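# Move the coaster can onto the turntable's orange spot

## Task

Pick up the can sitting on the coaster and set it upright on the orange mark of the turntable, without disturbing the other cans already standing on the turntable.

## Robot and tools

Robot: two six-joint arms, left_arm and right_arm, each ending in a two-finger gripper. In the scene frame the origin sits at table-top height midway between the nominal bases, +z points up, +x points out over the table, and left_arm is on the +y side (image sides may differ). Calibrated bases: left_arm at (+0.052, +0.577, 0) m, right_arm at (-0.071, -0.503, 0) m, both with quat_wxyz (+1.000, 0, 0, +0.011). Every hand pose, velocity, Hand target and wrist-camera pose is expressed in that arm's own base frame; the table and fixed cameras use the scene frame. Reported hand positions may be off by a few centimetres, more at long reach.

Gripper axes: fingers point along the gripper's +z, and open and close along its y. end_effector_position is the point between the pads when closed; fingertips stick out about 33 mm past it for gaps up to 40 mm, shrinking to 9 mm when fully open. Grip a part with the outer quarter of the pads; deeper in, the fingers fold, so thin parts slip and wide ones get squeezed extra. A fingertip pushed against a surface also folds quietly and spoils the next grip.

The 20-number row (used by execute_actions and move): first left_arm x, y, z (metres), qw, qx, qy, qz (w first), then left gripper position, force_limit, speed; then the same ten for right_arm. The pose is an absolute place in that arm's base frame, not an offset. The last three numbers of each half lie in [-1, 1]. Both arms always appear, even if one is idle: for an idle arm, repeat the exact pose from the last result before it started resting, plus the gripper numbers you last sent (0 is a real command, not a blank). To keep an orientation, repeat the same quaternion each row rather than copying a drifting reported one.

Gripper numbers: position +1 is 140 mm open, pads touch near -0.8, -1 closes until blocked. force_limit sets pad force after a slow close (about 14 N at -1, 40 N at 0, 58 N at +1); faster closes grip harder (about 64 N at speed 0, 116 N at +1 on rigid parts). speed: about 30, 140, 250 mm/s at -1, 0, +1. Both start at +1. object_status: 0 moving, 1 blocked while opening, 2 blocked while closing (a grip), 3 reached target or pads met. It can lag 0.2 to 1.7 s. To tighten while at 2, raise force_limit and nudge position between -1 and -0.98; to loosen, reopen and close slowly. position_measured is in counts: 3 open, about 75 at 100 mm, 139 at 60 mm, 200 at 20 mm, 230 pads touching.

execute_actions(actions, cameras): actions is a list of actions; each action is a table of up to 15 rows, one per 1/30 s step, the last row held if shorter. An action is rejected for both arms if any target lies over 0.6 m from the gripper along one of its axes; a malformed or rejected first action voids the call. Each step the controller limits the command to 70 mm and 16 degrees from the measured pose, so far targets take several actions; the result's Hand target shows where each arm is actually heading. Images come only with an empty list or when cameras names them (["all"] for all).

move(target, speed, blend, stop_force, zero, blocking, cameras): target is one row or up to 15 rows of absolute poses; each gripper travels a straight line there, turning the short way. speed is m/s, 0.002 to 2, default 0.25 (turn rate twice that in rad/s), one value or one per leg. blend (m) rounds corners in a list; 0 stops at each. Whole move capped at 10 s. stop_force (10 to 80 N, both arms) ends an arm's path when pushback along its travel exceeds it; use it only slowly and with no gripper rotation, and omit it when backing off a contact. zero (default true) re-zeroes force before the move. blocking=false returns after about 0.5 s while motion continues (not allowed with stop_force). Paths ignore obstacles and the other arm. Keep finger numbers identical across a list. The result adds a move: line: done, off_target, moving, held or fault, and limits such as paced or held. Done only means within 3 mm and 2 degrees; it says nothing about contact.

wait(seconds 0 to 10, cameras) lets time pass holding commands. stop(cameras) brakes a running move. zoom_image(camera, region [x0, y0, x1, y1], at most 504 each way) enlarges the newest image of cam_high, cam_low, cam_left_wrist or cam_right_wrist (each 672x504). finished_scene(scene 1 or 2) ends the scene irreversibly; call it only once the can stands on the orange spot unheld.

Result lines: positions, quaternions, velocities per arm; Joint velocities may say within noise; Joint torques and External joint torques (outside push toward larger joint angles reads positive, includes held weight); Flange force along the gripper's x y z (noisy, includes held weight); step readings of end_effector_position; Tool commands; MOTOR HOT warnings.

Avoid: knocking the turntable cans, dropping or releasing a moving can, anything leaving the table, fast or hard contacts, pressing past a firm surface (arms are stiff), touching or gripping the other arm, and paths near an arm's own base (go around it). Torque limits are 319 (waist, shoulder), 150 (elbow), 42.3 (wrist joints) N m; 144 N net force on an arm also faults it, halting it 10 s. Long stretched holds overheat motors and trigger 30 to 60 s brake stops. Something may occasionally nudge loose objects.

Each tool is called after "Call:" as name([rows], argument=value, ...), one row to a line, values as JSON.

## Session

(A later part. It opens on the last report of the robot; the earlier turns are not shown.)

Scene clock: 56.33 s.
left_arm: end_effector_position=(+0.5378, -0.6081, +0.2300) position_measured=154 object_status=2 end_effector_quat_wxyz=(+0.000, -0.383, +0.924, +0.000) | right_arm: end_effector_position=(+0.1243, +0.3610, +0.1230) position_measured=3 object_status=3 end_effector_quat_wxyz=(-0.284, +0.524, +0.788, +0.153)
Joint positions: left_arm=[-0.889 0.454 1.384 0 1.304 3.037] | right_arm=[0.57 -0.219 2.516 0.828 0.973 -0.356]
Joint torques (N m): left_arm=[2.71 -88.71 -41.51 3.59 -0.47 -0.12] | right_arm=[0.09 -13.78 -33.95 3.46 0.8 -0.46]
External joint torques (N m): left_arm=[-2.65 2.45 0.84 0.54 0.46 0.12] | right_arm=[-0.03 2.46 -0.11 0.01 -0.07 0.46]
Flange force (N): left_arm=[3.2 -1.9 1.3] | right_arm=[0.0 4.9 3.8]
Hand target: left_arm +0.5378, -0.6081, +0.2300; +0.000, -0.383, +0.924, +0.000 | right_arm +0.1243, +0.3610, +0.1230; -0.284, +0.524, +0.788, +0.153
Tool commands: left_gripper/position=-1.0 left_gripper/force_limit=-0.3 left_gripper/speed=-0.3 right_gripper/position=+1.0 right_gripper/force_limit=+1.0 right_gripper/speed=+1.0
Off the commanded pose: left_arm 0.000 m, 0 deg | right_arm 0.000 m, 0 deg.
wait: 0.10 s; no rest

Call:
wait(seconds=6.9)

Call:
move([
  [0.5009,-0.5716,0.19,0,-0.383,0.924,0,-1,-0.3,-0.3,0.1243,0.361,0.123,-0.284,0.524,0.788,0.153,1,1,1],
  [0.4523,-0.553,0.14,0,-0.383,0.924,0,-1,-0.3,-0.3,0.1243,0.361,0.123,-0.284,0.524,0.788,0.153,1,1,1],
  [0.4002,-0.5539,0.1195,0,-0.383,0.924,0,-1,-0.3,-0.3,0.1243,0.361,0.123,-0.284,0.524,0.788,0.153,1,1,1],
  [0.3523,-0.5742,0.1195,0,-0.383,0.924,0,-1,-0.3,-0.3,0.1243,0.361,0.123,-0.284,0.524,0.788,0.153,1,1,1],
  [0.3154,-0.6111,0.1195,0,-0.383,0.924,0,-1,-0.3,-0.3,0.1243,0.361,0.123,-0.284,0.524,0.788,0.153,1,1,1],
], speed=[0.164, 0.1805, 0.1405, 0.1303, 0.1303], blend=0.02, blocking=false)

Call:
wait(seconds=0.8)

Call:
move([
  [0.3523,-0.5742,0.1195,0,-0.383,0.924,0,0.6,-0.3,0,0.1243,0.361,0.123,-0.284,0.524,0.788,0.153,1,1,1],
  [0.3154,-0.6111,0.1195,0,-0.383,0.924,0,0.6,-0.3,0,0.1243,0.361,0.123,-0.284,0.524,0.788,0.153,1,1,1],
  [0.2951,-0.659,0.15,0,-0.383,0.924,0,0.6,-0.3,0,0.1243,0.361,0.123,-0.284,0.524,0.788,0.153,1,1,1],
  [0.2942,-0.7111,0.22,0,-0.383,0.924,0,0.6,-0.3,0,0.1243,0.361,0.123,-0.284,0.524,0.788,0.153,1,1,1],
], speed=[0.1303, 0.1303, 0.152, 0.21], blend=0.02, cameras=["cam_high","cam_left_wrist"])

Call:
zoom_image(camera="cam_high", region=[210, 70, 410, 220])

Call:
wait(seconds=0.8, cameras=["cam_high"])

Call:
zoom_image(camera="cam_high", region=[210, 70, 410, 220])

Scene clock: 64.23 s.
left_arm: end_effector_position=(+0.5378, -0.6081, +0.2300) position_measured=154 object_status=2 end_effector_quat_wxyz=(+0.000, -0.383, +0.924, +0.000) | right_arm: end_effector_position=(+0.1243, +0.3610, +0.1230) position_measured=3 object_status=3 end_effector_quat_wxyz=(-0.284, +0.524, +0.788, +0.153)
Joint positions: left_arm=[-0.889 0.454 1.384 0 1.304 3.037] | right_arm=[0.57 -0.219 2.516 0.828 0.973 -0.356]
Joint torques (N m): left_arm=[3.05 -88.84 -41.74 3.59 -0.46 -0.13] | right_arm=[0.09 -14.2 -33.73 3.48 0.81 -0.47]
External joint torques (N m): left_arm=[-3.16 2.35 0.98 0.55 0.45 0.13] | right_arm=[0.05 2.85 -0.19 -0.03 -0.07 0.47]
Flange force (N): left_arm=[3.8 -1.4 1.5] | right_arm=[0.1 5.7 4.6]
Hand target: left_arm +0.5378, -0.6081, +0.2300; +0.000, -0.383, +0.924, +0.000 | right_arm +0.1243, +0.3610, +0.1230; -0.284, +0.524, +0.788, +0.153
Tool commands: left_gripper/position=-1.0 left_gripper/force_limit=-0.3 left_gripper/speed=-0.3 right_gripper/position=+1.0 right_gripper/force_limit=+1.0 right_gripper/speed=+1.0
Off the commanded pose: left_arm 0.000 m, 0 deg | right_arm 0.000 m, 0 deg.
wait: 6.90 s; at rest from the start

Scene clock: 64.73 s.
left_arm: end_effector_position=(+0.4999, -0.5727, +0.1890) position_measured=154 object_status=2 end_effector_quat_wxyz=(+0.000, -0.383, +0.924, +0.000) end_effector_velocity=(-0.107, +0.069, -0.113) end_effector_angular_velocity=(-0.001, -0.001, -0.001) | right_arm: end_effector_position=(+0.1243, +0.3610, +0.1230) position_measured=3 object_status=3 end_effector_quat_wxyz=(-0.284, +0.524, +0.788, +0.153)
Joint positions: left_arm=[-0.899 0.395 1.547 0 1.2 3.028] | right_arm=[0.57 -0.219 2.516 0.828 0.973 -0.356]
Joint velocities: left_arm=[-0.053 -0.119 0.39 0.001 -0.272 -0.053] | right_arm=[within noise]
Joint torques (N m): left_arm=[1.72 -77.99 -39.74 3.35 -0.24 -0.12] | right_arm=[-0.13 -14.21 -33.77 3.44 0.82 -0.43]
External joint torques (N m): left_arm=[-3.52 0.32 0.87 0.54 0.22 0.12] | right_arm=[0.16 2.94 -0.18 0.03 -0.08 0.43]
Flange force (N): left_arm=[4.4 1.8 0.8] | right_arm=[0.3 5.9 5.1]
Hand target: left_arm +0.4929, -0.5687, +0.1818; +0.000, -0.383, +0.924, +0.000 | right_arm +0.1243, +0.3610, +0.1230; -0.284, +0.524, +0.788, +0.153
Tool commands: left_gripper/position=-1.0 left_gripper/force_limit=-0.3 left_gripper/speed=-0.3 right_gripper/position=+1.0 right_gripper/force_limit=+1.0 right_gripper/speed=+1.0
Off the commanded pose: left_arm 0.201 m, 0 deg | right_arm 0.000 m, 0 deg.
move: running; path passed 0 of 5 targets

Scene clock: 65.53 s.
left_arm: end_effector_position=(+0.3999, -0.5558, +0.1212) position_measured=154 object_status=2 end_effector_quat_wxyz=(+0.000, -0.383, +0.924, +0.000) end_effector_velocity=(-0.123, -0.027, -0.025) end_effector_angular_velocity=(-0.001, -0.002, -0.001) | right_arm: end_effector_position=(+0.1243, +0.3610, +0.1230) position_measured=3 object_status=3 end_effector_quat_wxyz=(-0.284, +0.524, +0.788, +0.153)
Joint positions: left_arm=[-0.997 0.333 1.772 0 1.037 2.929] | right_arm=[0.57 -0.219 2.516 0.828 0.973 -0.356]
Joint velocities: left_arm=[-0.173 -0.051 0.124 0.001 -0.074 -0.173] | right_arm=[within noise]
Joint torques (N m): left_arm=[1.16 -72.31 -37.65 3.28 -0.48 -0.12] | right_arm=[0.11 -14.16 -33.8 3.44 0.8 -0.51]
External joint torques (N m): left_arm=[-1.45 1.97 0.27 0.5 0.41 0.12] | right_arm=[-0.09 2.8 -0.4 0.06 -0.07 0.5]
Flange force (N): left_arm=[2.3 -2.1 1.2] | right_arm=[0.1 5.9 4.2]
Hand target: left_arm +0.3929, -0.5575, +0.1201; +0.000, -0.383, +0.924, +0.000 | right_arm +0.1243, +0.3610, +0.1230; -0.284, +0.524, +0.788, +0.153
Tool commands: left_gripper/position=-1.0 left_gripper/force_limit=-0.3 left_gripper/speed=-0.3 right_gripper/position=+1.0 right_gripper/force_limit=+1.0 right_gripper/speed=+1.0
Off the commanded pose: left_arm 0.101 m, 0 deg | right_arm 0.000 m, 0 deg.
earlier move: running; path passed 2 of 5 targets
wait: 0.80 s; no rest

Scene clock: 67.40 s.
left_arm: end_effector_position=(+0.2942, -0.7111, +0.2199) position_measured=53 object_status=3 end_effector_quat_wxyz=(+0.000, -0.383, +0.924, +0.000) | right_arm: end_effector_position=(+0.1243, +0.3610, +0.1230) position_measured=3 object_status=3 end_effector_quat_wxyz=(-0.284, +0.524, +0.788, +0.153)
Joint positions: left_arm=[-1.223 0.393 1.493 0 1.256 2.703] | right_arm=[0.57 -0.219 2.516 0.828 0.973 -0.356]
Joint torques (N m): left_arm=[3.2 -80.84 -40.04 3.55 -0.49 -0.1] | right_arm=[0.22 -13.99 -33.71 3.46 0.86 -0.53]
External joint torques (N m): left_arm=[-3.25 0.71 -0.15 0.53 0.46 0.1] | right_arm=[-0.25 2.72 -0.35 0.03 -0.12 0.53]
Flange force (N): left_arm=[4.4 0.1 -0.6] | right_arm=[-0.2 5.8 3.8]
Hand target: left_arm +0.2942, -0.7111, +0.2200; +0.000, -0.383, +0.924, +0.000 | right_arm +0.1243, +0.3610, +0.1230; -0.284, +0.524, +0.788, +0.153
Off the commanded pose: left_arm 0.000 m, 0 deg | right_arm 0.000 m, 0 deg.
earlier move: replaced; path passed 2 of 5 targets
move: done; blend cut to 0.0193 m at target 1
camera_calibration:
cam_left_wrist: T_world_to_cam=[[-0.70377, 0.71041, -0.00495313, 0.723511], [0.665483, 0.661671, 0.345432, 0.204878], [0.248676, 0.239809, -0.938431, 0.449096], [0, 0, 0, 1]] pos_world=[0.261163, -0.757249, 0.354258]
Images, in order (width x height): cam_high 672x504, cam_left_wrist 672x504.

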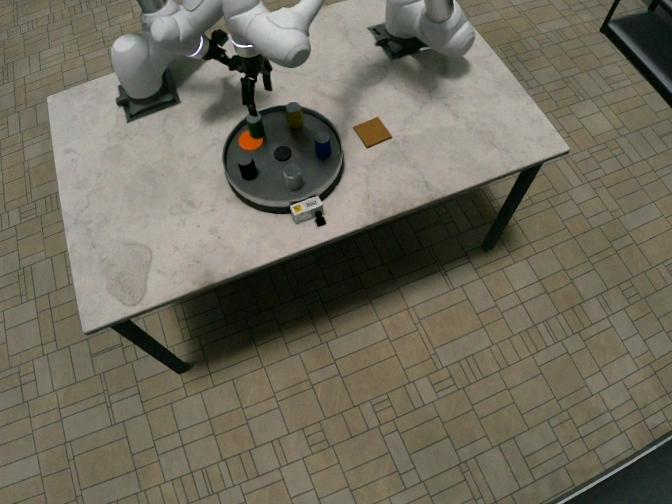

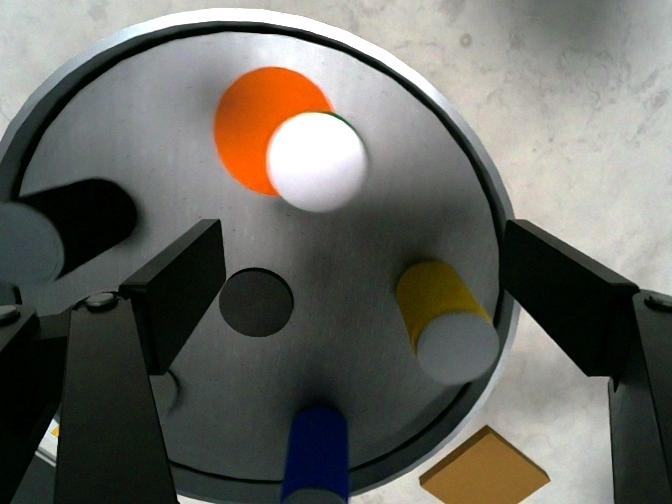

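Scaled by 2.520 from the camera's 672x504 image, which has a finer 960x720 frame.

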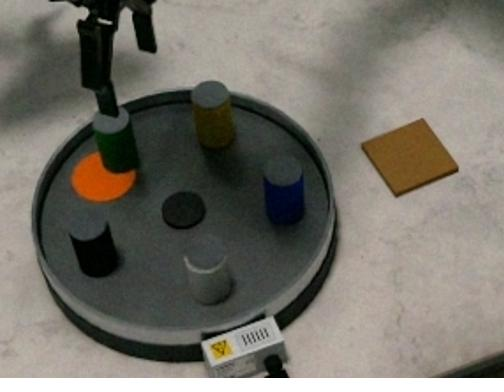

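Scene clock: 68.20 s.
left_arm: end_effector_position=(+0.2942, -0.7111, +0.2200) position_measured=53 object_status=3 end_effector_quat_wxyz=(+0.000, -0.383, +0.924, +0.000) | right_arm: end_effector_position=(+0.1243, +0.3610, +0.1230) position_measured=3 object_status=3 end_effector_quat_wxyz=(-0.284, +0.524, +0.788, +0.153)
Joint positions: left_arm=[-1.223 0.393 1.493 0 1.256 2.703] | right_arm=[0.57 -0.219 2.516 0.828 0.973 -0.356]
Joint torques (N m): left_arm=[3.13 -80.77 -40.26 3.54 -0.44 -0.16] | right_arm=[0.3 -13.93 -33.93 3.45 0.76 -0.44]
External joint torques (N m): left_arm=[-3.02 0.81 0.11 0.54 0.41 0.16] | right_arm=[-0.26 2.59 -0.1 0.03 -0.02 0.44]
Flange force (N): left_arm=[3.9 0.4 -0.1] | right_arm=[-0.7 5.3 3.5]
Hand target: left_arm +0.2942, -0.7111, +0.2200; +0.000, -0.383, +0.924, +0.000 | right_arm +0.1243, +0.3610, +0.1230; -0.284, +0.524, +0.788, +0.153
Tool commands: left_gripper/position=+0.6 left_gripper/force_limit=-0.3 left_gripper/speed=+0.0 right_gripper/position=+1.0 right_gripper/force_limit=+1.0 right_gripper/speed=+1.0
Off the commanded pose: left_arm 0.000 m, 0 deg | right_arm 0.000 m, 0 deg.
wait: 0.80 s; at rest by 0.17 s
Images, in order (width x height): cam_high 672x504.

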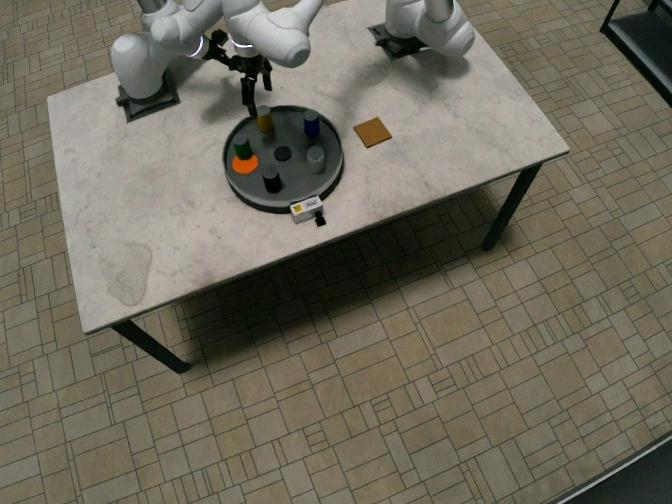

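Scaled by 2.520 from the camera's 672x504 image, which has a finer 960x720 frame.

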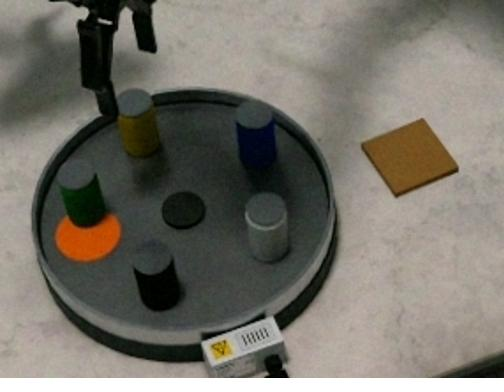

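Call:
move(target=[0.418,-0.832,0.23,0,-0.383,0.924,0,0.8,-0.3,0,0.1243,0.361,0.123,-0.284,0.524,0.788,0.153,1,1,1])

Call:
wait(seconds=0.1)

Scene clock: 70.97 s.
left_arm: end_effector_position=(+0.4180, -0.8320, +0.2301) position_measured=28 object_status=3 end_effector_quat_wxyz=(+0.000, -0.383, +0.924, +0.000) | right_arm: end_effector_position=(+0.1243, +0.3610, +0.1230) position_measured=3 object_status=3 end_effector_quat_wxyz=(-0.284, +0.524, +0.788, +0.153)
Joint positions: left_arm=[-1.142 0.655 1.063 0 1.424 2.784] | right_arm=[0.57 -0.219 2.516 0.828 0.973 -0.356]
Joint torques (N m): left_arm=[2.87 -107.3 -41.59 3.64 -0.43 -0.13] | right_arm=[0.1 -13.99 -33.86 3.46 0.82 -0.47]
External joint torques (N m): left_arm=[-2.86 2.08 -0.17 0.59 0.41 0.13] | right_arm=[-0.03 2.71 -0.09 0 -0.08 0.46]
Flange force (N): left_arm=[4.3 -3.6 -0.3] | right_arm=[-0.1 5.4 4.3]
Hand target: left_arm +0.4180, -0.8320, +0.2300; +0.000, -0.383, +0.924, +0.000 | right_arm +0.1243, +0.3610, +0.1230; -0.284, +0.524, +0.788, +0.153
Off the commanded pose: left_arm 0.000 m, 0 deg | right_arm 0.000 m, 0 deg.
move: done

Scene clock: 71.07 s.
left_arm: end_effector_position=(+0.4180, -0.8320, +0.2300) position_measured=28 object_status=3 end_effector_quat_wxyz=(+0.000, -0.383, +0.924, +0.000) | right_arm: end_effector_position=(+0.1243, +0.3610, +0.1230) position_measured=3 object_status=3 end_effector_quat_wxyz=(-0.284, +0.524, +0.788, +0.153)
Joint positions: left_arm=[-1.142 0.655 1.063 0 1.424 2.784] | right_arm=[0.57 -0.219 2.516 0.828 0.973 -0.356]
Joint torques (N m): left_arm=[3.17 -106.59 -41.65 3.75 -0.48 -0.16] | right_arm=[0.04 -14.07 -33.97 3.43 0.86 -0.47]
External joint torques (N m): left_arm=[-3.26 1.06 -0.24 0.51 0.46 0.16] | right_arm=[-0.06 2.77 -0.14 0.05 -0.13 0.47]
Flange force (N): left_arm=[4.1 -1.9 -0.8] | right_arm=[-0.1 5.6 4.5]
Hand target: left_arm +0.4180, -0.8320, +0.2300; +0.000, -0.383, +0.924, +0.000 | right_arm +0.1243, +0.3610, +0.1230; -0.284, +0.524, +0.788, +0.153
Tool commands: left_gripper/position=+0.8 left_gripper/force_limit=-0.3 left_gripper/speed=+0.0 right_gripper/position=+1.0 right_gripper/force_limit=+1.0 right_gripper/speed=+1.0
Off the commanded pose: left_arm 0.000 m, 0 deg | right_arm 0.000 m, 0 deg.
wait: 0.10 s; no rest

Call:
wait(seconds=3.15)

Call:
move([
  [0.4735,-0.8217,0.23,0,-0.383,0.924,0,0.8,-0.3,0,0.1243,0.361,0.123,-0.284,0.524,0.788,0.153,1,1,1],
  [0.5194,-0.7883,0.23,0,-0.383,0.924,0,0.8,-0.3,0,0.1243,0.361,0.123,-0.284,0.524,0.788,0.153,1,1,1],
  [0.5478,-0.7392,0.23,0,-0.383,0.924,0,0.8,-0.3,0,0.1243,0.361,0.123,-0.284,0.524,0.788,0.153,1,1,1],
  [0.5537,-0.6827,0.23,0,-0.383,0.924,0,0.8,-0.3,0,0.1243,0.361,0.123,-0.284,0.524,0.788,0.153,1,1,1],
  [0.5362,-0.6288,0.23,0,-0.383,0.924,0,0.8,-0.3,0,0.1243,0.361,0.123,-0.284,0.524,0.788,0.153,1,1,1],
  [0.4982,-0.5866,0.23,0,-0.383,0.924,0,0.8,-0.3,0,0.1243,0.361,0.123,-0.284,0.524,0.788,0.153,1,1,1],
  [0.4464,-0.5635,0.23,0,-0.383,0.924,0,0.8,-0.3,0,0.1243,0.361,0.123,-0.284,0.524,0.788,0.153,1,1,1],
], speed=0.1303, blend=0.02, blocking=false)

Scene clock: 74.67 s.
left_arm: end_effector_position=(+0.4180, -0.8320, +0.2300) position_measured=28 object_status=3 end_effector_quat_wxyz=(+0.000, -0.383, +0.924, +0.000) | right_arm: end_effector_position=(+0.1243, +0.3610, +0.1230) position_measured=3 object_status=3 end_effector_quat_wxyz=(-0.284, +0.524, +0.788, +0.153)
Joint positions: left_arm=[-1.142 0.655 1.063 0 1.424 2.784] | right_arm=[0.57 -0.219 2.516 0.828 0.973 -0.356]
Joint torques (N m): left_arm=[3.08 -106.78 -41.64 3.78 -0.46 -0.14] | right_arm=[0.39 -14.34 -33.8 3.44 0.82 -0.49]
External joint torques (N m): left_arm=[-2.76 1.69 -0.09 0.48 0.43 0.14] | right_arm=[-0.34 3 -0.31 0.05 -0.08 0.48]
Flange force (N): left_arm=[3.9 -2.7 -0.4] | right_arm=[-0.8 6.4 4.0]
Hand target: left_arm +0.4180, -0.8320, +0.2300; +0.000, -0.383, +0.924, +0.000 | right_arm +0.1243, +0.3610, +0.1230; -0.284, +0.524, +0.788, +0.153
Tool commands: left_gripper/position=+0.8 left_gripper/force_limit=-0.3 left_gripper/speed=+0.0 right_gripper/position=+1.0 right_gripper/force_limit=+1.0 right_gripper/speed=+1.0
Off the commanded pose: left_arm 0.000 m, 0 deg | right_arm 0.000 m, 0 deg.
wait: 3.17 s; at rest from the start

Scene clock: 75.17 s.
left_arm: end_effector_position=(+0.4717, -0.8199, +0.2300) position_measured=28 object_status=3 end_effector_quat_wxyz=(+0.000, -0.383, +0.924, +0.000) end_effector_velocity=(+0.118, +0.049, +0.000) end_effector_angular_velocity=(+0.000, +0.001, +0.001) | right_arm: end_effector_position=(+0.1243, +0.3610, +0.1230) position_measured=3 object_status=3 end_effector_quat_wxyz=(-0.284, +0.524, +0.788, +0.153)
Joint positions: left_arm=[-1.085 0.682 1.017 0 1.443 2.841] | right_arm=[0.57 -0.219 2.516 0.828 0.973 -0.356]
Joint velocities: left_arm=[0.134 0.031 -0.054 0 0.023 0.133] | right_arm=[within noise]
Joint torques (N m): left_arm=[2.18 -110.21 -41.97 3.69 -0.41 -0.11] | right_arm=[0.09 -13.95 -33.72 3.45 0.85 -0.47]
External joint torques (N m): left_arm=[-2.07 1.32 0.32 0.54 0.44 0.11] | right_arm=[-0.06 2.65 -0.32 0.02 -0.11 0.46]
Flange force (N): left_arm=[2.5 -1.4 0.0] | right_arm=[0.1 5.6 4.1]
Hand target: left_arm +0.4772, -0.8174, +0.2300; +0.000, -0.383, +0.924, +0.000 | right_arm +0.1243, +0.3610, +0.1230; -0.284, +0.524, +0.788, +0.153
Tool commands: left_gripper/position=+0.8 left_gripper/force_limit=-0.3 left_gripper/speed=+0.0 right_gripper/position=+1.0 right_gripper/force_limit=+1.0 right_gripper/speed=+1.0
Off the commanded pose: left_arm 0.258 m, 0 deg | right_arm 0.000 m, 0 deg.
move: running; path passed 0 of 7 targets

Call:
move([
  [0.5362,-0.6288,0.23,0,-0.383,0.924,0,0.8,-0.3,0,0.1243,0.361,0.123,-0.284,0.524,0.788,0.153,1,1,1],
  [0.4982,-0.5866,0.23,0,-0.383,0.924,0,0.8,-0.3,0,0.1243,0.361,0.123,-0.284,0.524,0.788,0.153,1,1,1],
  [0.4464,-0.5635,0.23,0,-0.383,0.924,0,0.8,-0.3,0,0.1243,0.361,0.123,-0.284,0.524,0.788,0.153,1,1,1],
  [0.3896,-0.5635,0.165,0,-0.383,0.924,0,0.8,-0.3,0,0.1243,0.361,0.123,-0.284,0.524,0.788,0.153,1,1,1],
  [0.3378,-0.5866,0.119,0,-0.383,0.924,0,0.8,-0.3,0,0.1243,0.361,0.123,-0.284,0.524,0.788,0.153,1,1,1],
  [0.2998,-0.6288,0.119,0,-0.383,0.924,0,0.8,-0.3,0,0.1243,0.361,0.123,-0.284,0.524,0.788,0.153,1,1,1],
  [0.2823,-0.6827,0.119,0,-0.383,0.924,0,0.8,-0.3,0,0.1243,0.361,0.123,-0.284,0.524,0.788,0.153,1,1,1],
  [0.2882,-0.7392,0.119,0,-0.383,0.924,0,0.8,-0.3,0,0.1243,0.361,0.123,-0.284,0.524,0.788,0.153,1,1,1],
], speed=[0.11, 0.11, 0.11, 0.198, 0.168, 0.1303, 0.1303, 0.1303], blend=0.02, blocking=false)

Call:
wait(seconds=2.2)

Call:
move([
  [0.2823,-0.6827,0.119,0,-0.383,0.924,0,-1,-0.3,-0.2,0.1243,0.361,0.123,-0.284,0.524,0.788,0.153,1,1,1],
  [0.2882,-0.7392,0.119,0,-0.383,0.924,0,-1,-0.3,-0.2,0.1243,0.361,0.123,-0.284,0.524,0.788,0.153,1,1,1],
  [0.3166,-0.7883,0.17,0,-0.383,0.924,0,-1,-0.3,-0.2,0.1243,0.361,0.123,-0.284,0.524,0.788,0.153,1,1,1],
  [0.3625,-0.8217,0.23,0,-0.383,0.924,0,-1,-0.3,-0.2,0.1243,0.361,0.123,-0.284,0.524,0.788,0.153,1,1,1],
], speed=[0.1303, 0.1303, 0.173, 0.19], blend=0.02, cameras=["cam_high", "cam_left_wrist"])

Scene clock: 76.57 s.
left_arm: end_effector_position=(+0.5434, -0.6816, +0.2300) position_measured=28 object_status=3 end_effector_quat_wxyz=(+0.000, -0.383, +0.924, +0.000) end_effector_velocity=(-0.015, +0.109, +0.000) end_effector_angular_velocity=(-0.002, -0.001, +0.000) | right_arm: end_effector_position=(+0.1243, +0.3610, +0.1230) position_measured=3 object_status=3 end_effector_quat_wxyz=(-0.284, +0.524, +0.788, +0.153)
Joint positions: left_arm=[-0.937 0.551 1.232 0 1.358 2.989] | right_arm=[0.57 -0.219 2.516 0.828 0.973 -0.356]
Joint velocities: left_arm=[0.06 -0.159 0.253 0 -0.096 0.061] | right_arm=[within noise]
Joint torques (N m): left_arm=[3.81 -98.76 -42.14 3.65 -0.41 -0.06] | right_arm=[0.39 -14.01 -33.88 3.43 0.83 -0.48]
External joint torques (N m): left_arm=[-4.04 3.51 1.05 0.51 0.39 0.06] | right_arm=[-0.28 2.61 -0.31 0.07 -0.09 0.47]
Flange force (N): left_arm=[4.9 -2.7 2.0] | right_arm=[-0.5 5.6 3.6]
Hand target: left_arm +0.5427, -0.6762, +0.2300; +0.000, -0.383, +0.924, +0.000 | right_arm +0.1243, +0.3610, +0.1230; -0.284, +0.524, +0.788, +0.153
Tool commands: left_gripper/position=+0.8 left_gripper/force_limit=-0.3 left_gripper/speed=+0.0 right_gripper/position=+1.0 right_gripper/force_limit=+1.0 right_gripper/speed=+1.0
Off the commanded pose: left_arm 0.284 m, 0 deg | right_arm 0.000 m, 0 deg.
earlier move: replaced; path passed 2 of 7 targets
move: running; path passed 0 of 8 targets

Scene clock: 78.77 s.
left_arm: end_effector_position=(+0.3603, -0.5764, +0.1392) position_measured=28 object_status=3 end_effector_quat_wxyz=(+0.000, -0.383, +0.924, +0.000) end_effector_velocity=(-0.119, -0.052, -0.107) end_effector_angular_velocity=(+0.004, +0.001, -0.001) | right_arm: end_effector_position=(+0.1243, +0.3610, +0.1230) position_measured=3 object_status=3 end_effector_quat_wxyz=(-0.284, +0.524, +0.788, +0.153)
Joint positions: left_arm=[-1.063 0.311 1.765 0 1.065 2.864] | right_arm=[0.57 -0.219 2.516 0.828 0.973 -0.356]
Joint velocities: left_arm=[-0.191 0.059 0.136 0.002 -0.191 -0.191] | right_arm=[within noise]
Joint torques (N m): left_arm=[0.55 -68.18 -37.54 3.28 -0.44 -0.12] | right_arm=[0 -14.11 -33.85 3.5 0.88 -0.49]
External joint torques (N m): left_arm=[-0.66 -0.57 0.54 0.48 0.42 0.12] | right_arm=[0.09 2.7 -0.37 0 -0.15 0.49]
Flange force (N): left_arm=[0.4 1.8 -0.7] | right_arm=[0.6 5.6 4.5]
Hand target: left_arm +0.3541, -0.5791, +0.1336; +0.000, -0.383, +0.924, +0.000 | right_arm +0.1243, +0.3610, +0.1230; -0.284, +0.524, +0.788, +0.153
Tool commands: left_gripper/position=+0.8 left_gripper/force_limit=-0.3 left_gripper/speed=+0.0 right_gripper/position=+1.0 right_gripper/force_limit=+1.0 right_gripper/speed=+1.0
Off the commanded pose: left_arm 0.179 m, 0 deg | right_arm 0.000 m, 0 deg.
earlier move: running; path passed 4 of 8 targets
wait: 2.20 s; no rest

Scene clock: 81.37 s.
left_arm: end_effector_position=(+0.3626, -0.8217, +0.2299) position_measured=154 object_status=2 end_effector_quat_wxyz=(+0.000, -0.383, +0.924, +0.000) | right_arm: end_effector_position=(+0.1243, +0.3610, +0.1230) position_measured=3 object_status=3 end_effector_quat_wxyz=(-0.284, +0.524, +0.788, +0.153)
Joint positions: left_arm=[-1.194 0.596 1.16 0 1.385 2.733] | right_arm=[0.57 -0.219 2.516 0.828 0.973 -0.356]
Joint torques (N m): left_arm=[2.89 -102.72 -42.55 3.66 -0.4 -0.14] | right_arm=[0.06 -14.01 -33.82 3.46 0.83 -0.46]
External joint torques (N m): left_arm=[-2.74 3.08 1.19 0.54 0.38 0.14] | right_arm=[-0.05 2.68 -0.3 0.03 -0.1 0.46]
Flange force (N): left_arm=[3.5 -1.1 1.9] | right_arm=[0.1 5.6 4.2]
Hand target: left_arm +0.3625, -0.8217, +0.2300; +0.000, -0.383, +0.924, +0.000 | right_arm +0.1243, +0.3610, +0.1230; -0.284, +0.524, +0.788, +0.153
Off the commanded pose: left_arm 0.000 m, 0 deg | right_arm 0.000 m, 0 deg.
earlier move: replaced; path passed 4 of 8 targets
move: done
camera_calibration:
cam_left_wrist: T_world_to_cam=[[-0.70377, 0.710411, -0.00495276, 0.85027], [0.665442, 0.661631, 0.345589, 0.229007], [0.248787, 0.239919, -0.938373, 0.468032], [0, 0, 0, 1]] pos_world=[0.329563, -0.867849, 0.364258]
Images, in order (width x height): cam_high 672x504, cam_left_wrist 672x504.

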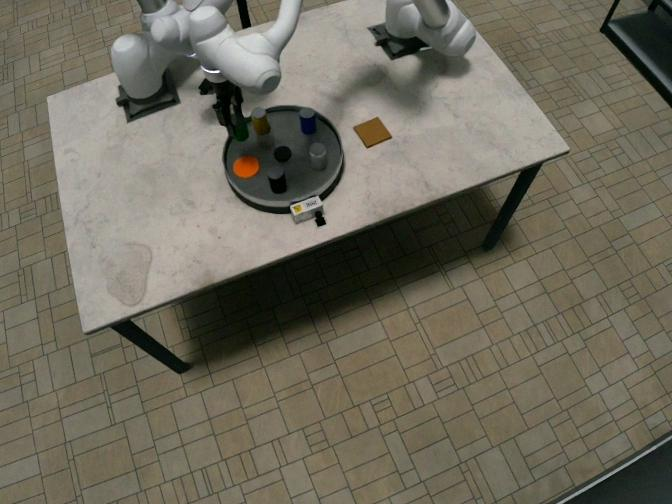

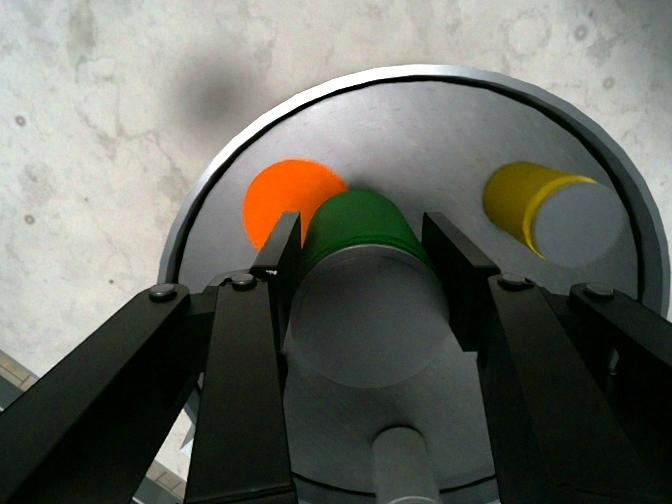

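Call:
move(target=[0.4125,-0.8385,0.23,0,-0.383,0.924,0,-1,-0.3,-0.2,0.1243,0.361,0.123,-0.284,0.524,0.788,0.153,1,1,1])

Call:
wait(seconds=0.1)

Scene clock: 82.67 s.
left_arm: end_effector_position=(+0.4125, -0.8385, +0.2300) position_measured=154 object_status=2 end_effector_quat_wxyz=(+0.000, -0.383, +0.924, +0.000) | right_arm: end_effector_position=(+0.1243, +0.3610, +0.1230) position_measured=3 object_status=3 end_effector_quat_wxyz=(-0.284, +0.524, +0.788, +0.153)
Joint positions: left_arm=[-1.151 0.661 1.053 0 1.428 2.776] | right_arm=[0.57 -0.219 2.516 0.828 0.973 -0.356]
Joint torques (N m): left_arm=[3.33 -108.81 -42.77 3.72 -0.45 -0.13] | right_arm=[0.45 -14.36 -33.71 3.47 0.79 -0.49]
External joint torques (N m): left_arm=[-3.14 2.99 0.95 0.53 0.43 0.13] | right_arm=[-0.57 3.08 -0.56 0.04 -0.07 0.49]
Flange force (N): left_arm=[4.0 -1.8 1.4] | right_arm=[-1.2 7.0 3.5]
Hand target: left_arm +0.4125, -0.8385, +0.2300; +0.000, -0.383, +0.924, +0.000 | right_arm +0.1243, +0.3610, +0.1230; -0.284, +0.524, +0.788, +0.153
Off the commanded pose: left_arm 0.000 m, 0 deg | right_arm 0.000 m, 0 deg.
move: done

Scene clock: 82.77 s.
left_arm: end_effector_position=(+0.4125, -0.8385, +0.2300) position_measured=154 object_status=2 end_effector_quat_wxyz=(+0.000, -0.383, +0.924, +0.000) | right_arm: end_effector_position=(+0.1243, +0.3610, +0.1230) position_measured=3 object_status=3 end_effector_quat_wxyz=(-0.284, +0.524, +0.788, +0.153)
Joint positions: left_arm=[-1.151 0.661 1.053 0 1.428 2.776] | right_arm=[0.57 -0.219 2.516 0.828 0.973 -0.356]
Joint torques (N m): left_arm=[3.07 -109.01 -42.67 3.75 -0.46 -0.13] | right_arm=[-0.1 -14.25 -33.96 3.4 0.75 -0.5]
External joint torques (N m): left_arm=[-3.01 3.4 0.91 0.5 0.44 0.13] | right_arm=[0.09 2.91 -0.24 0.1 -0.02 0.5]
Flange force (N): left_arm=[4.2 -2.7 1.4] | right_arm=[0.3 5.9 4.8]
Hand target: left_arm +0.4125, -0.8385, +0.2300; +0.000, -0.383, +0.924, +0.000 | right_arm +0.1243, +0.3610, +0.1230; -0.284, +0.524, +0.788, +0.153
Tool commands: left_gripper/position=-1.0 left_gripper/force_limit=-0.3 left_gripper/speed=-0.2 right_gripper/position=+1.0 right_gripper/force_limit=+1.0 right_gripper/speed=+1.0
Off the commanded pose: left_arm 0.000 m, 0 deg | right_arm 0.000 m, 0 deg.
wait: 0.10 s; no rest

Call:
wait(seconds=4.47)

Call:
move([
  [0.468,-0.8282,0.23,0,-0.383,0.924,0,-1,-0.3,-0.2,0.1243,0.361,0.123,-0.284,0.524,0.788,0.153,1,1,1],
  [0.5139,-0.7948,0.23,0,-0.383,0.924,0,-1,-0.3,-0.2,0.1243,0.361,0.123,-0.284,0.524,0.788,0.153,1,1,1],
  [0.5423,-0.7457,0.23,0,-0.383,0.924,0,-1,-0.3,-0.2,0.1243,0.361,0.123,-0.284,0.524,0.788,0.153,1,1,1],
  [0.5482,-0.6892,0.23,0,-0.383,0.924,0,-1,-0.3,-0.2,0.1243,0.361,0.123,-0.284,0.524,0.788,0.153,1,1,1],
  [0.5307,-0.6353,0.23,0,-0.383,0.924,0,-1,-0.3,-0.2,0.1243,0.361,0.123,-0.284,0.524,0.788,0.153,1,1,1],
  [0.4927,-0.5931,0.23,0,-0.383,0.924,0,-1,-0.3,-0.2,0.1243,0.361,0.123,-0.284,0.524,0.788,0.153,1,1,1],
  [0.4409,-0.57,0.23,0,-0.383,0.924,0,-1,-0.3,-0.2,0.1243,0.361,0.123,-0.284,0.524,0.788,0.153,1,1,1],
], speed=0.1303, blend=0.02, blocking=false)

Scene clock: 87.63 s.
left_arm: end_effector_position=(+0.4125, -0.8385, +0.2300) position_measured=154 object_status=2 end_effector_quat_wxyz=(+0.000, -0.383, +0.924, +0.000) | right_arm: end_effector_position=(+0.1243, +0.3610, +0.1230) position_measured=3 object_status=3 end_effector_quat_wxyz=(-0.284, +0.524, +0.788, +0.153)
Joint positions: left_arm=[-1.151 0.661 1.053 0 1.428 2.776] | right_arm=[0.57 -0.219 2.516 0.828 0.973 -0.356]
Joint torques (N m): left_arm=[2.96 -108.89 -42.84 3.73 -0.46 -0.18] | right_arm=[0.01 -14.14 -33.88 3.44 0.78 -0.51]
External joint torques (N m): left_arm=[-2.79 2.29 0.76 0.55 0.45 0.18] | right_arm=[0.04 2.84 -0.21 0.04 -0.04 0.5]
Flange force (N): left_arm=[3.4 -1.3 0.9] | right_arm=[0.2 5.7 4.5]
Hand target: left_arm +0.4125, -0.8385, +0.2300; +0.000, -0.383, +0.924, +0.000 | right_arm +0.1243, +0.3610, +0.1230; -0.284, +0.524, +0.788, +0.153
Tool commands: left_gripper/position=-1.0 left_gripper/force_limit=-0.3 left_gripper/speed=-0.2 right_gripper/position=+1.0 right_gripper/force_limit=+1.0 right_gripper/speed=+1.0
Off the commanded pose: left_arm 0.000 m, 0 deg | right_arm 0.000 m, 0 deg.
wait: 4.50 s; at rest from the start

Scene clock: 88.13 s.
left_arm: end_effector_position=(+0.4654, -0.8267, +0.2300) position_measured=154 object_status=2 end_effector_quat_wxyz=(+0.000, -0.383, +0.924, +0.000) end_effector_velocity=(+0.118, +0.046, -0.001) end_effector_angular_velocity=(-0.001, +0.000, +0.000) | right_arm: end_effector_position=(+0.1243, +0.3610, +0.1230) position_measured=3 object_status=3 end_effector_quat_wxyz=(-0.284, +0.524, +0.788, +0.153)
Joint positions: left_arm=[-1.094 0.687 1.008 0 1.447 2.832] | right_arm=[0.57 -0.219 2.516 0.828 0.973 -0.356]
Joint velocities: left_arm=[0.133 0.033 -0.055 0 0.021 0.133] | right_arm=[within noise]
Joint torques (N m): left_arm=[4.43 -113.73 -42.5 3.74 -0.39 0.06] | right_arm=[0.18 -14.09 -33.81 3.49 0.81 -0.48]
External joint torques (N m): left_arm=[-3.93 4.21 0.78 0.51 0.42 -0.06] | right_arm=[-0.18 2.76 -0.34 0 -0.08 0.48]
Flange force (N): left_arm=[5.6 -4.5 1.4] | right_arm=[-0.3 5.8 3.9]
Hand target: left_arm +0.4717, -0.8239, +0.2300; +0.000, -0.383, +0.924, +0.000 | right_arm +0.1243, +0.3610, +0.1230; -0.284, +0.524, +0.788, +0.153
Tool commands: left_gripper/position=-1.0 left_gripper/force_limit=-0.3 left_gripper/speed=-0.2 right_gripper/position=+1.0 right_gripper/force_limit=+1.0 right_gripper/speed=+1.0
Off the commanded pose: left_arm 0.258 m, 0 deg | right_arm 0.000 m, 0 deg.
move: running; path passed 0 of 7 targets

Call:
move([
  [0.5307,-0.6353,0.23,0,-0.383,0.924,0,-1,-0.3,-0.2,0.1243,0.361,0.123,-0.284,0.524,0.788,0.153,1,1,1],
  [0.4927,-0.5931,0.23,0,-0.383,0.924,0,-1,-0.3,-0.2,0.1243,0.361,0.123,-0.284,0.524,0.788,0.153,1,1,1],
  [0.4409,-0.57,0.23,0,-0.383,0.924,0,-1,-0.3,-0.2,0.1243,0.361,0.123,-0.284,0.524,0.788,0.153,1,1,1],
  [0.3841,-0.57,0.165,0,-0.383,0.924,0,-1,-0.3,-0.2,0.1243,0.361,0.123,-0.284,0.524,0.788,0.153,1,1,1],
  [0.3323,-0.5931,0.1195,0,-0.383,0.924,0,-1,-0.3,-0.2,0.1243,0.361,0.123,-0.284,0.524,0.788,0.153,1,1,1],
  [0.2943,-0.6353,0.1195,0,-0.383,0.924,0,-1,-0.3,-0.2,0.1243,0.361,0.123,-0.284,0.524,0.788,0.153,1,1,1],
  [0.2768,-0.6892,0.1195,0,-0.383,0.924,0,-1,-0.3,-0.2,0.1243,0.361,0.123,-0.284,0.524,0.788,0.153,1,1,1],
  [0.2827,-0.7457,0.1195,0,-0.383,0.924,0,-1,-0.3,-0.2,0.1243,0.361,0.123,-0.284,0.524,0.788,0.153,1,1,1],
], speed=[0.122, 0.122, 0.122, 0.198, 0.168, 0.1303, 0.1303, 0.1303], blend=0.02, blocking=false)

Call:
wait(seconds=2.5)

Call:
move([
  [0.2768,-0.6892,0.1195,0,-0.383,0.924,0,0.6,-0.3,0,0.1243,0.361,0.123,-0.284,0.524,0.788,0.153,1,1,1],
  [0.2827,-0.7457,0.1195,0,-0.383,0.924,0,0.6,-0.3,0,0.1243,0.361,0.123,-0.284,0.524,0.788,0.153,1,1,1],
  [0.3111,-0.7948,0.17,0,-0.383,0.924,0,0.6,-0.3,0,0.1243,0.361,0.123,-0.284,0.524,0.788,0.153,1,1,1],
  [0.357,-0.8282,0.23,0,-0.383,0.924,0,0.6,-0.3,0,0.1243,0.361,0.123,-0.284,0.524,0.788,0.153,1,1,1],
], speed=[0.1303, 0.1303, 0.173, 0.19], blend=0.02, cameras=["cam_high", "cam_left_wrist"])

Call:
wait(seconds=0.8, cameras=["cam_high"])

Call:
zoom_image(camera="cam_high", region=[210, 70, 410, 220])

Scene clock: 89.27 s.
left_arm: end_effector_position=(+0.5319, -0.7138, +0.2300) position_measured=154 object_status=2 end_effector_quat_wxyz=(+0.000, -0.383, +0.924, +0.000) end_effector_velocity=(-0.001, +0.123, +0.001) end_effector_angular_velocity=(-0.002, +0.000, +0.001) | right_arm: end_effector_position=(+0.1243, +0.3610, +0.1230) position_measured=3 object_status=3 end_effector_quat_wxyz=(-0.284, +0.524, +0.788, +0.153)
Joint positions: left_arm=[-0.969 0.583 1.182 0 1.377 2.957] | right_arm=[0.57 -0.219 2.516 0.828 0.973 -0.356]
Joint velocities: left_arm=[0.077 -0.172 0.276 -0.001 -0.106 0.076] | right_arm=[within noise]
Joint torques (N m): left_arm=[4 -102 -42.54 3.69 -0.59 -0.39] | right_arm=[-0.19 -14.33 -33.83 3.46 0.79 -0.51]
External joint torques (N m): left_arm=[-3.97 3.43 1.16 0.51 0.57 0.39] | right_arm=[0.31 2.93 -0.31 0.02 -0.05 0.5]
Flange force (N): left_arm=[4.4 -2.5 1.7] | right_arm=[1.0 5.9 5.2]
Hand target: left_arm +0.5318, -0.7075, +0.2299; +0.000, -0.383, +0.924, +0.000 | right_arm +0.1243, +0.3610, +0.1230; -0.284, +0.524, +0.788, +0.153
Tool commands: left_gripper/position=-1.0 left_gripper/force_limit=-0.3 left_gripper/speed=-0.2 right_gripper/position=+1.0 right_gripper/force_limit=+1.0 right_gripper/speed=+1.0
Off the commanded pose: left_arm 0.274 m, 0 deg | right_arm 0.000 m, 0 deg.
earlier move: replaced; path passed 2 of 7 targets
move: running; path passed 0 of 8 targets

Scene clock: 91.77 s.
left_arm: end_effector_position=(+0.3274, -0.5988, +0.1203) position_measured=154 object_status=2 end_effector_quat_wxyz=(+0.000, -0.383, +0.924, +0.000) end_effector_velocity=(-0.100, -0.081, -0.033) end_effector_angular_velocity=(+0.007, +0.003, +0.000) | right_arm: end_effector_position=(+0.1243, +0.3610, +0.1230) position_measured=3 object_status=3 end_effector_quat_wxyz=(-0.284, +0.524, +0.788, +0.153)
Joint positions: left_arm=[-1.121 0.331 1.777 0 1.034 2.806] | right_arm=[0.57 -0.219 2.516 0.828 0.973 -0.356]
Joint velocities: left_arm=[-0.184 0.064 -0.022 0 -0.034 -0.184] | right_arm=[within noise]
Joint torques (N m): left_arm=[1.44 -70.87 -39.02 3.37 -0.56 -0.43] | right_arm=[0.27 -14.04 -33.78 3.42 0.81 -0.49]
External joint torques (N m): left_arm=[-1.16 0.66 1.91 0.41 0.53 0.43] | right_arm=[-0.25 2.7 -0.43 0.08 -0.07 0.49]
Flange force (N): left_arm=[0.3 2.8 1.3] | right_arm=[-0.3 5.9 3.7]
Hand target: left_arm +0.3228, -0.6036, +0.1195; +0.000, -0.383, +0.924, +0.000 | right_arm +0.1243, +0.3610, +0.1230; -0.284, +0.524, +0.788, +0.153
Tool commands: left_gripper/position=-1.0 left_gripper/force_limit=-0.3 left_gripper/speed=-0.2 right_gripper/position=+1.0 right_gripper/force_limit=+1.0 right_gripper/speed=+1.0
Off the commanded pose: left_arm 0.154 m, 0 deg | right_arm 0.000 m, 0 deg.
earlier move: running; path passed 4 of 8 targets
wait: 2.50 s; no rest

Scene clock: 94.20 s.
left_arm: end_effector_position=(+0.3571, -0.8282, +0.2299) position_measured=53 object_status=3 end_effector_quat_wxyz=(+0.000, -0.383, +0.924, +0.000) | right_arm: end_effector_position=(+0.1243, +0.3610, +0.1230) position_measured=3 object_status=3 end_effector_quat_wxyz=(-0.284, +0.524, +0.788, +0.153)
Joint positions: left_arm=[-1.202 0.603 1.15 0 1.389 2.724] | right_arm=[0.57 -0.219 2.516 0.828 0.973 -0.356]
Joint torques (N m): left_arm=[3.36 -102.05 -41.76 3.7 -0.49 -0.13] | right_arm=[0.04 -14.11 -33.92 3.45 0.81 -0.52]
External joint torques (N m): left_arm=[-3.21 1.9 0.38 0.52 0.46 0.13] | right_arm=[-0.03 2.79 -0.22 0.04 -0.08 0.52]
Flange force (N): left_arm=[4.1 -1.2 0.3] | right_arm=[0.2 5.6 4.4]
Hand target: left_arm +0.3570, -0.8282, +0.2300; +0.000, -0.383, +0.924, +0.000 | right_arm +0.1243, +0.3610, +0.1230; -0.284, +0.524, +0.788, +0.153
Off the commanded pose: left_arm 0.000 m, 0 deg | right_arm 0.000 m, 0 deg.
earlier move: replaced; path passed 4 of 8 targets
move: done; started from rest: the earlier move stopped first
camera_calibration:
cam_left_wrist: T_world_to_cam=[[-0.703753, 0.710427, -0.00501976, 0.85105], [0.665458, 0.661647, 0.345526, 0.237], [0.248792, 0.239825, -0.938396, 0.470884], [0, 0, 0, 1]] pos_world=[0.324063, -0.874349, 0.364258]
Images, in order (width x height): cam_high 672x504, cam_left_wrist 672x504.

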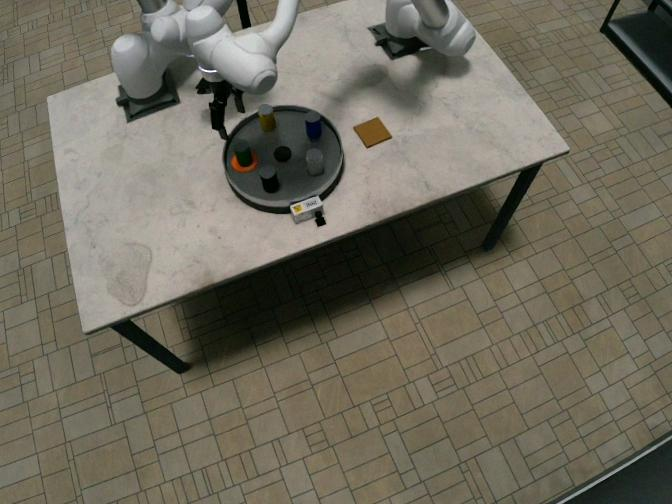

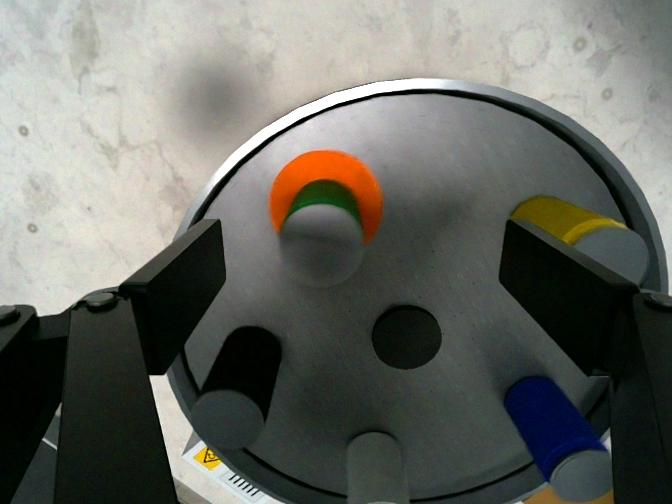

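Scene clock: 95.00 s.
left_arm: end_effector_position=(+0.3570, -0.8282, +0.2300) position_measured=53 object_status=3 end_effector_quat_wxyz=(+0.000, -0.383, +0.924, +0.000) | right_arm: end_effector_position=(+0.1243, +0.3610, +0.1230) position_measured=3 object_status=3 end_effector_quat_wxyz=(-0.284, +0.524, +0.788, +0.153)
Joint positions: left_arm=[-1.202 0.603 1.15 0 1.389 2.724] | right_arm=[0.57 -0.219 2.516 0.828 0.973 -0.356]
Joint torques (N m): left_arm=[3.49 -102.11 -41.68 3.66 -0.45 -0.14] | right_arm=[0.4 -13.99 -33.92 3.43 0.81 -0.49]
External joint torques (N m): left_arm=[-3.45 1.8 0.23 0.55 0.42 0.14] | right_arm=[-0.41 2.74 -0.18 0.05 -0.07 0.49]
Flange force (N): left_arm=[4.5 -1.2 0.2] | right_arm=[-1.0 5.7 3.5]
Hand target: left_arm +0.3570, -0.8282, +0.2300; +0.000, -0.383, +0.924, +0.000 | right_arm +0.1243, +0.3610, +0.1230; -0.284, +0.524, +0.788, +0.153
Tool commands: left_gripper/position=+0.6 left_gripper/force_limit=-0.3 left_gripper/speed=+0.0 right_gripper/position=+1.0 right_gripper/force_limit=+1.0 right_gripper/speed=+1.0
Off the commanded pose: left_arm 0.000 m, 0 deg | right_arm 0.000 m, 0 deg.
wait: 0.80 s; at rest by 0.17 s
Images, in order (width x height): cam_high 672x504.

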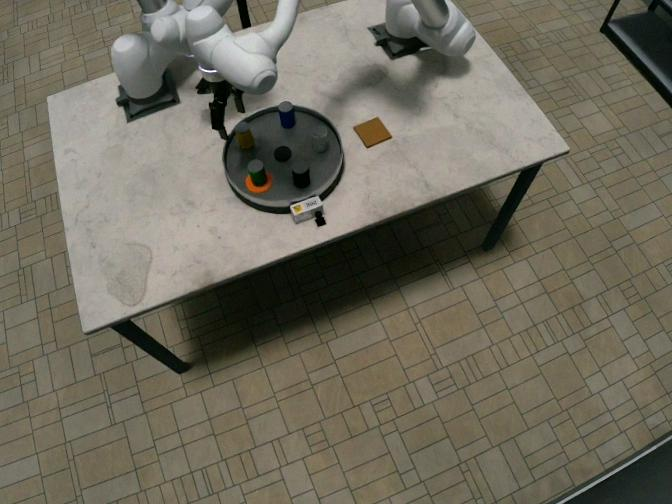

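Scaled by 2.520 from the camera's 672x504 image, which has a finer 960x720 frame.

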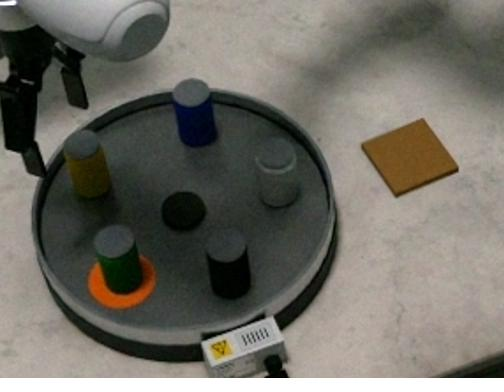

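Call:
finished_scene(scene=2)

The scene is finished: the task was done.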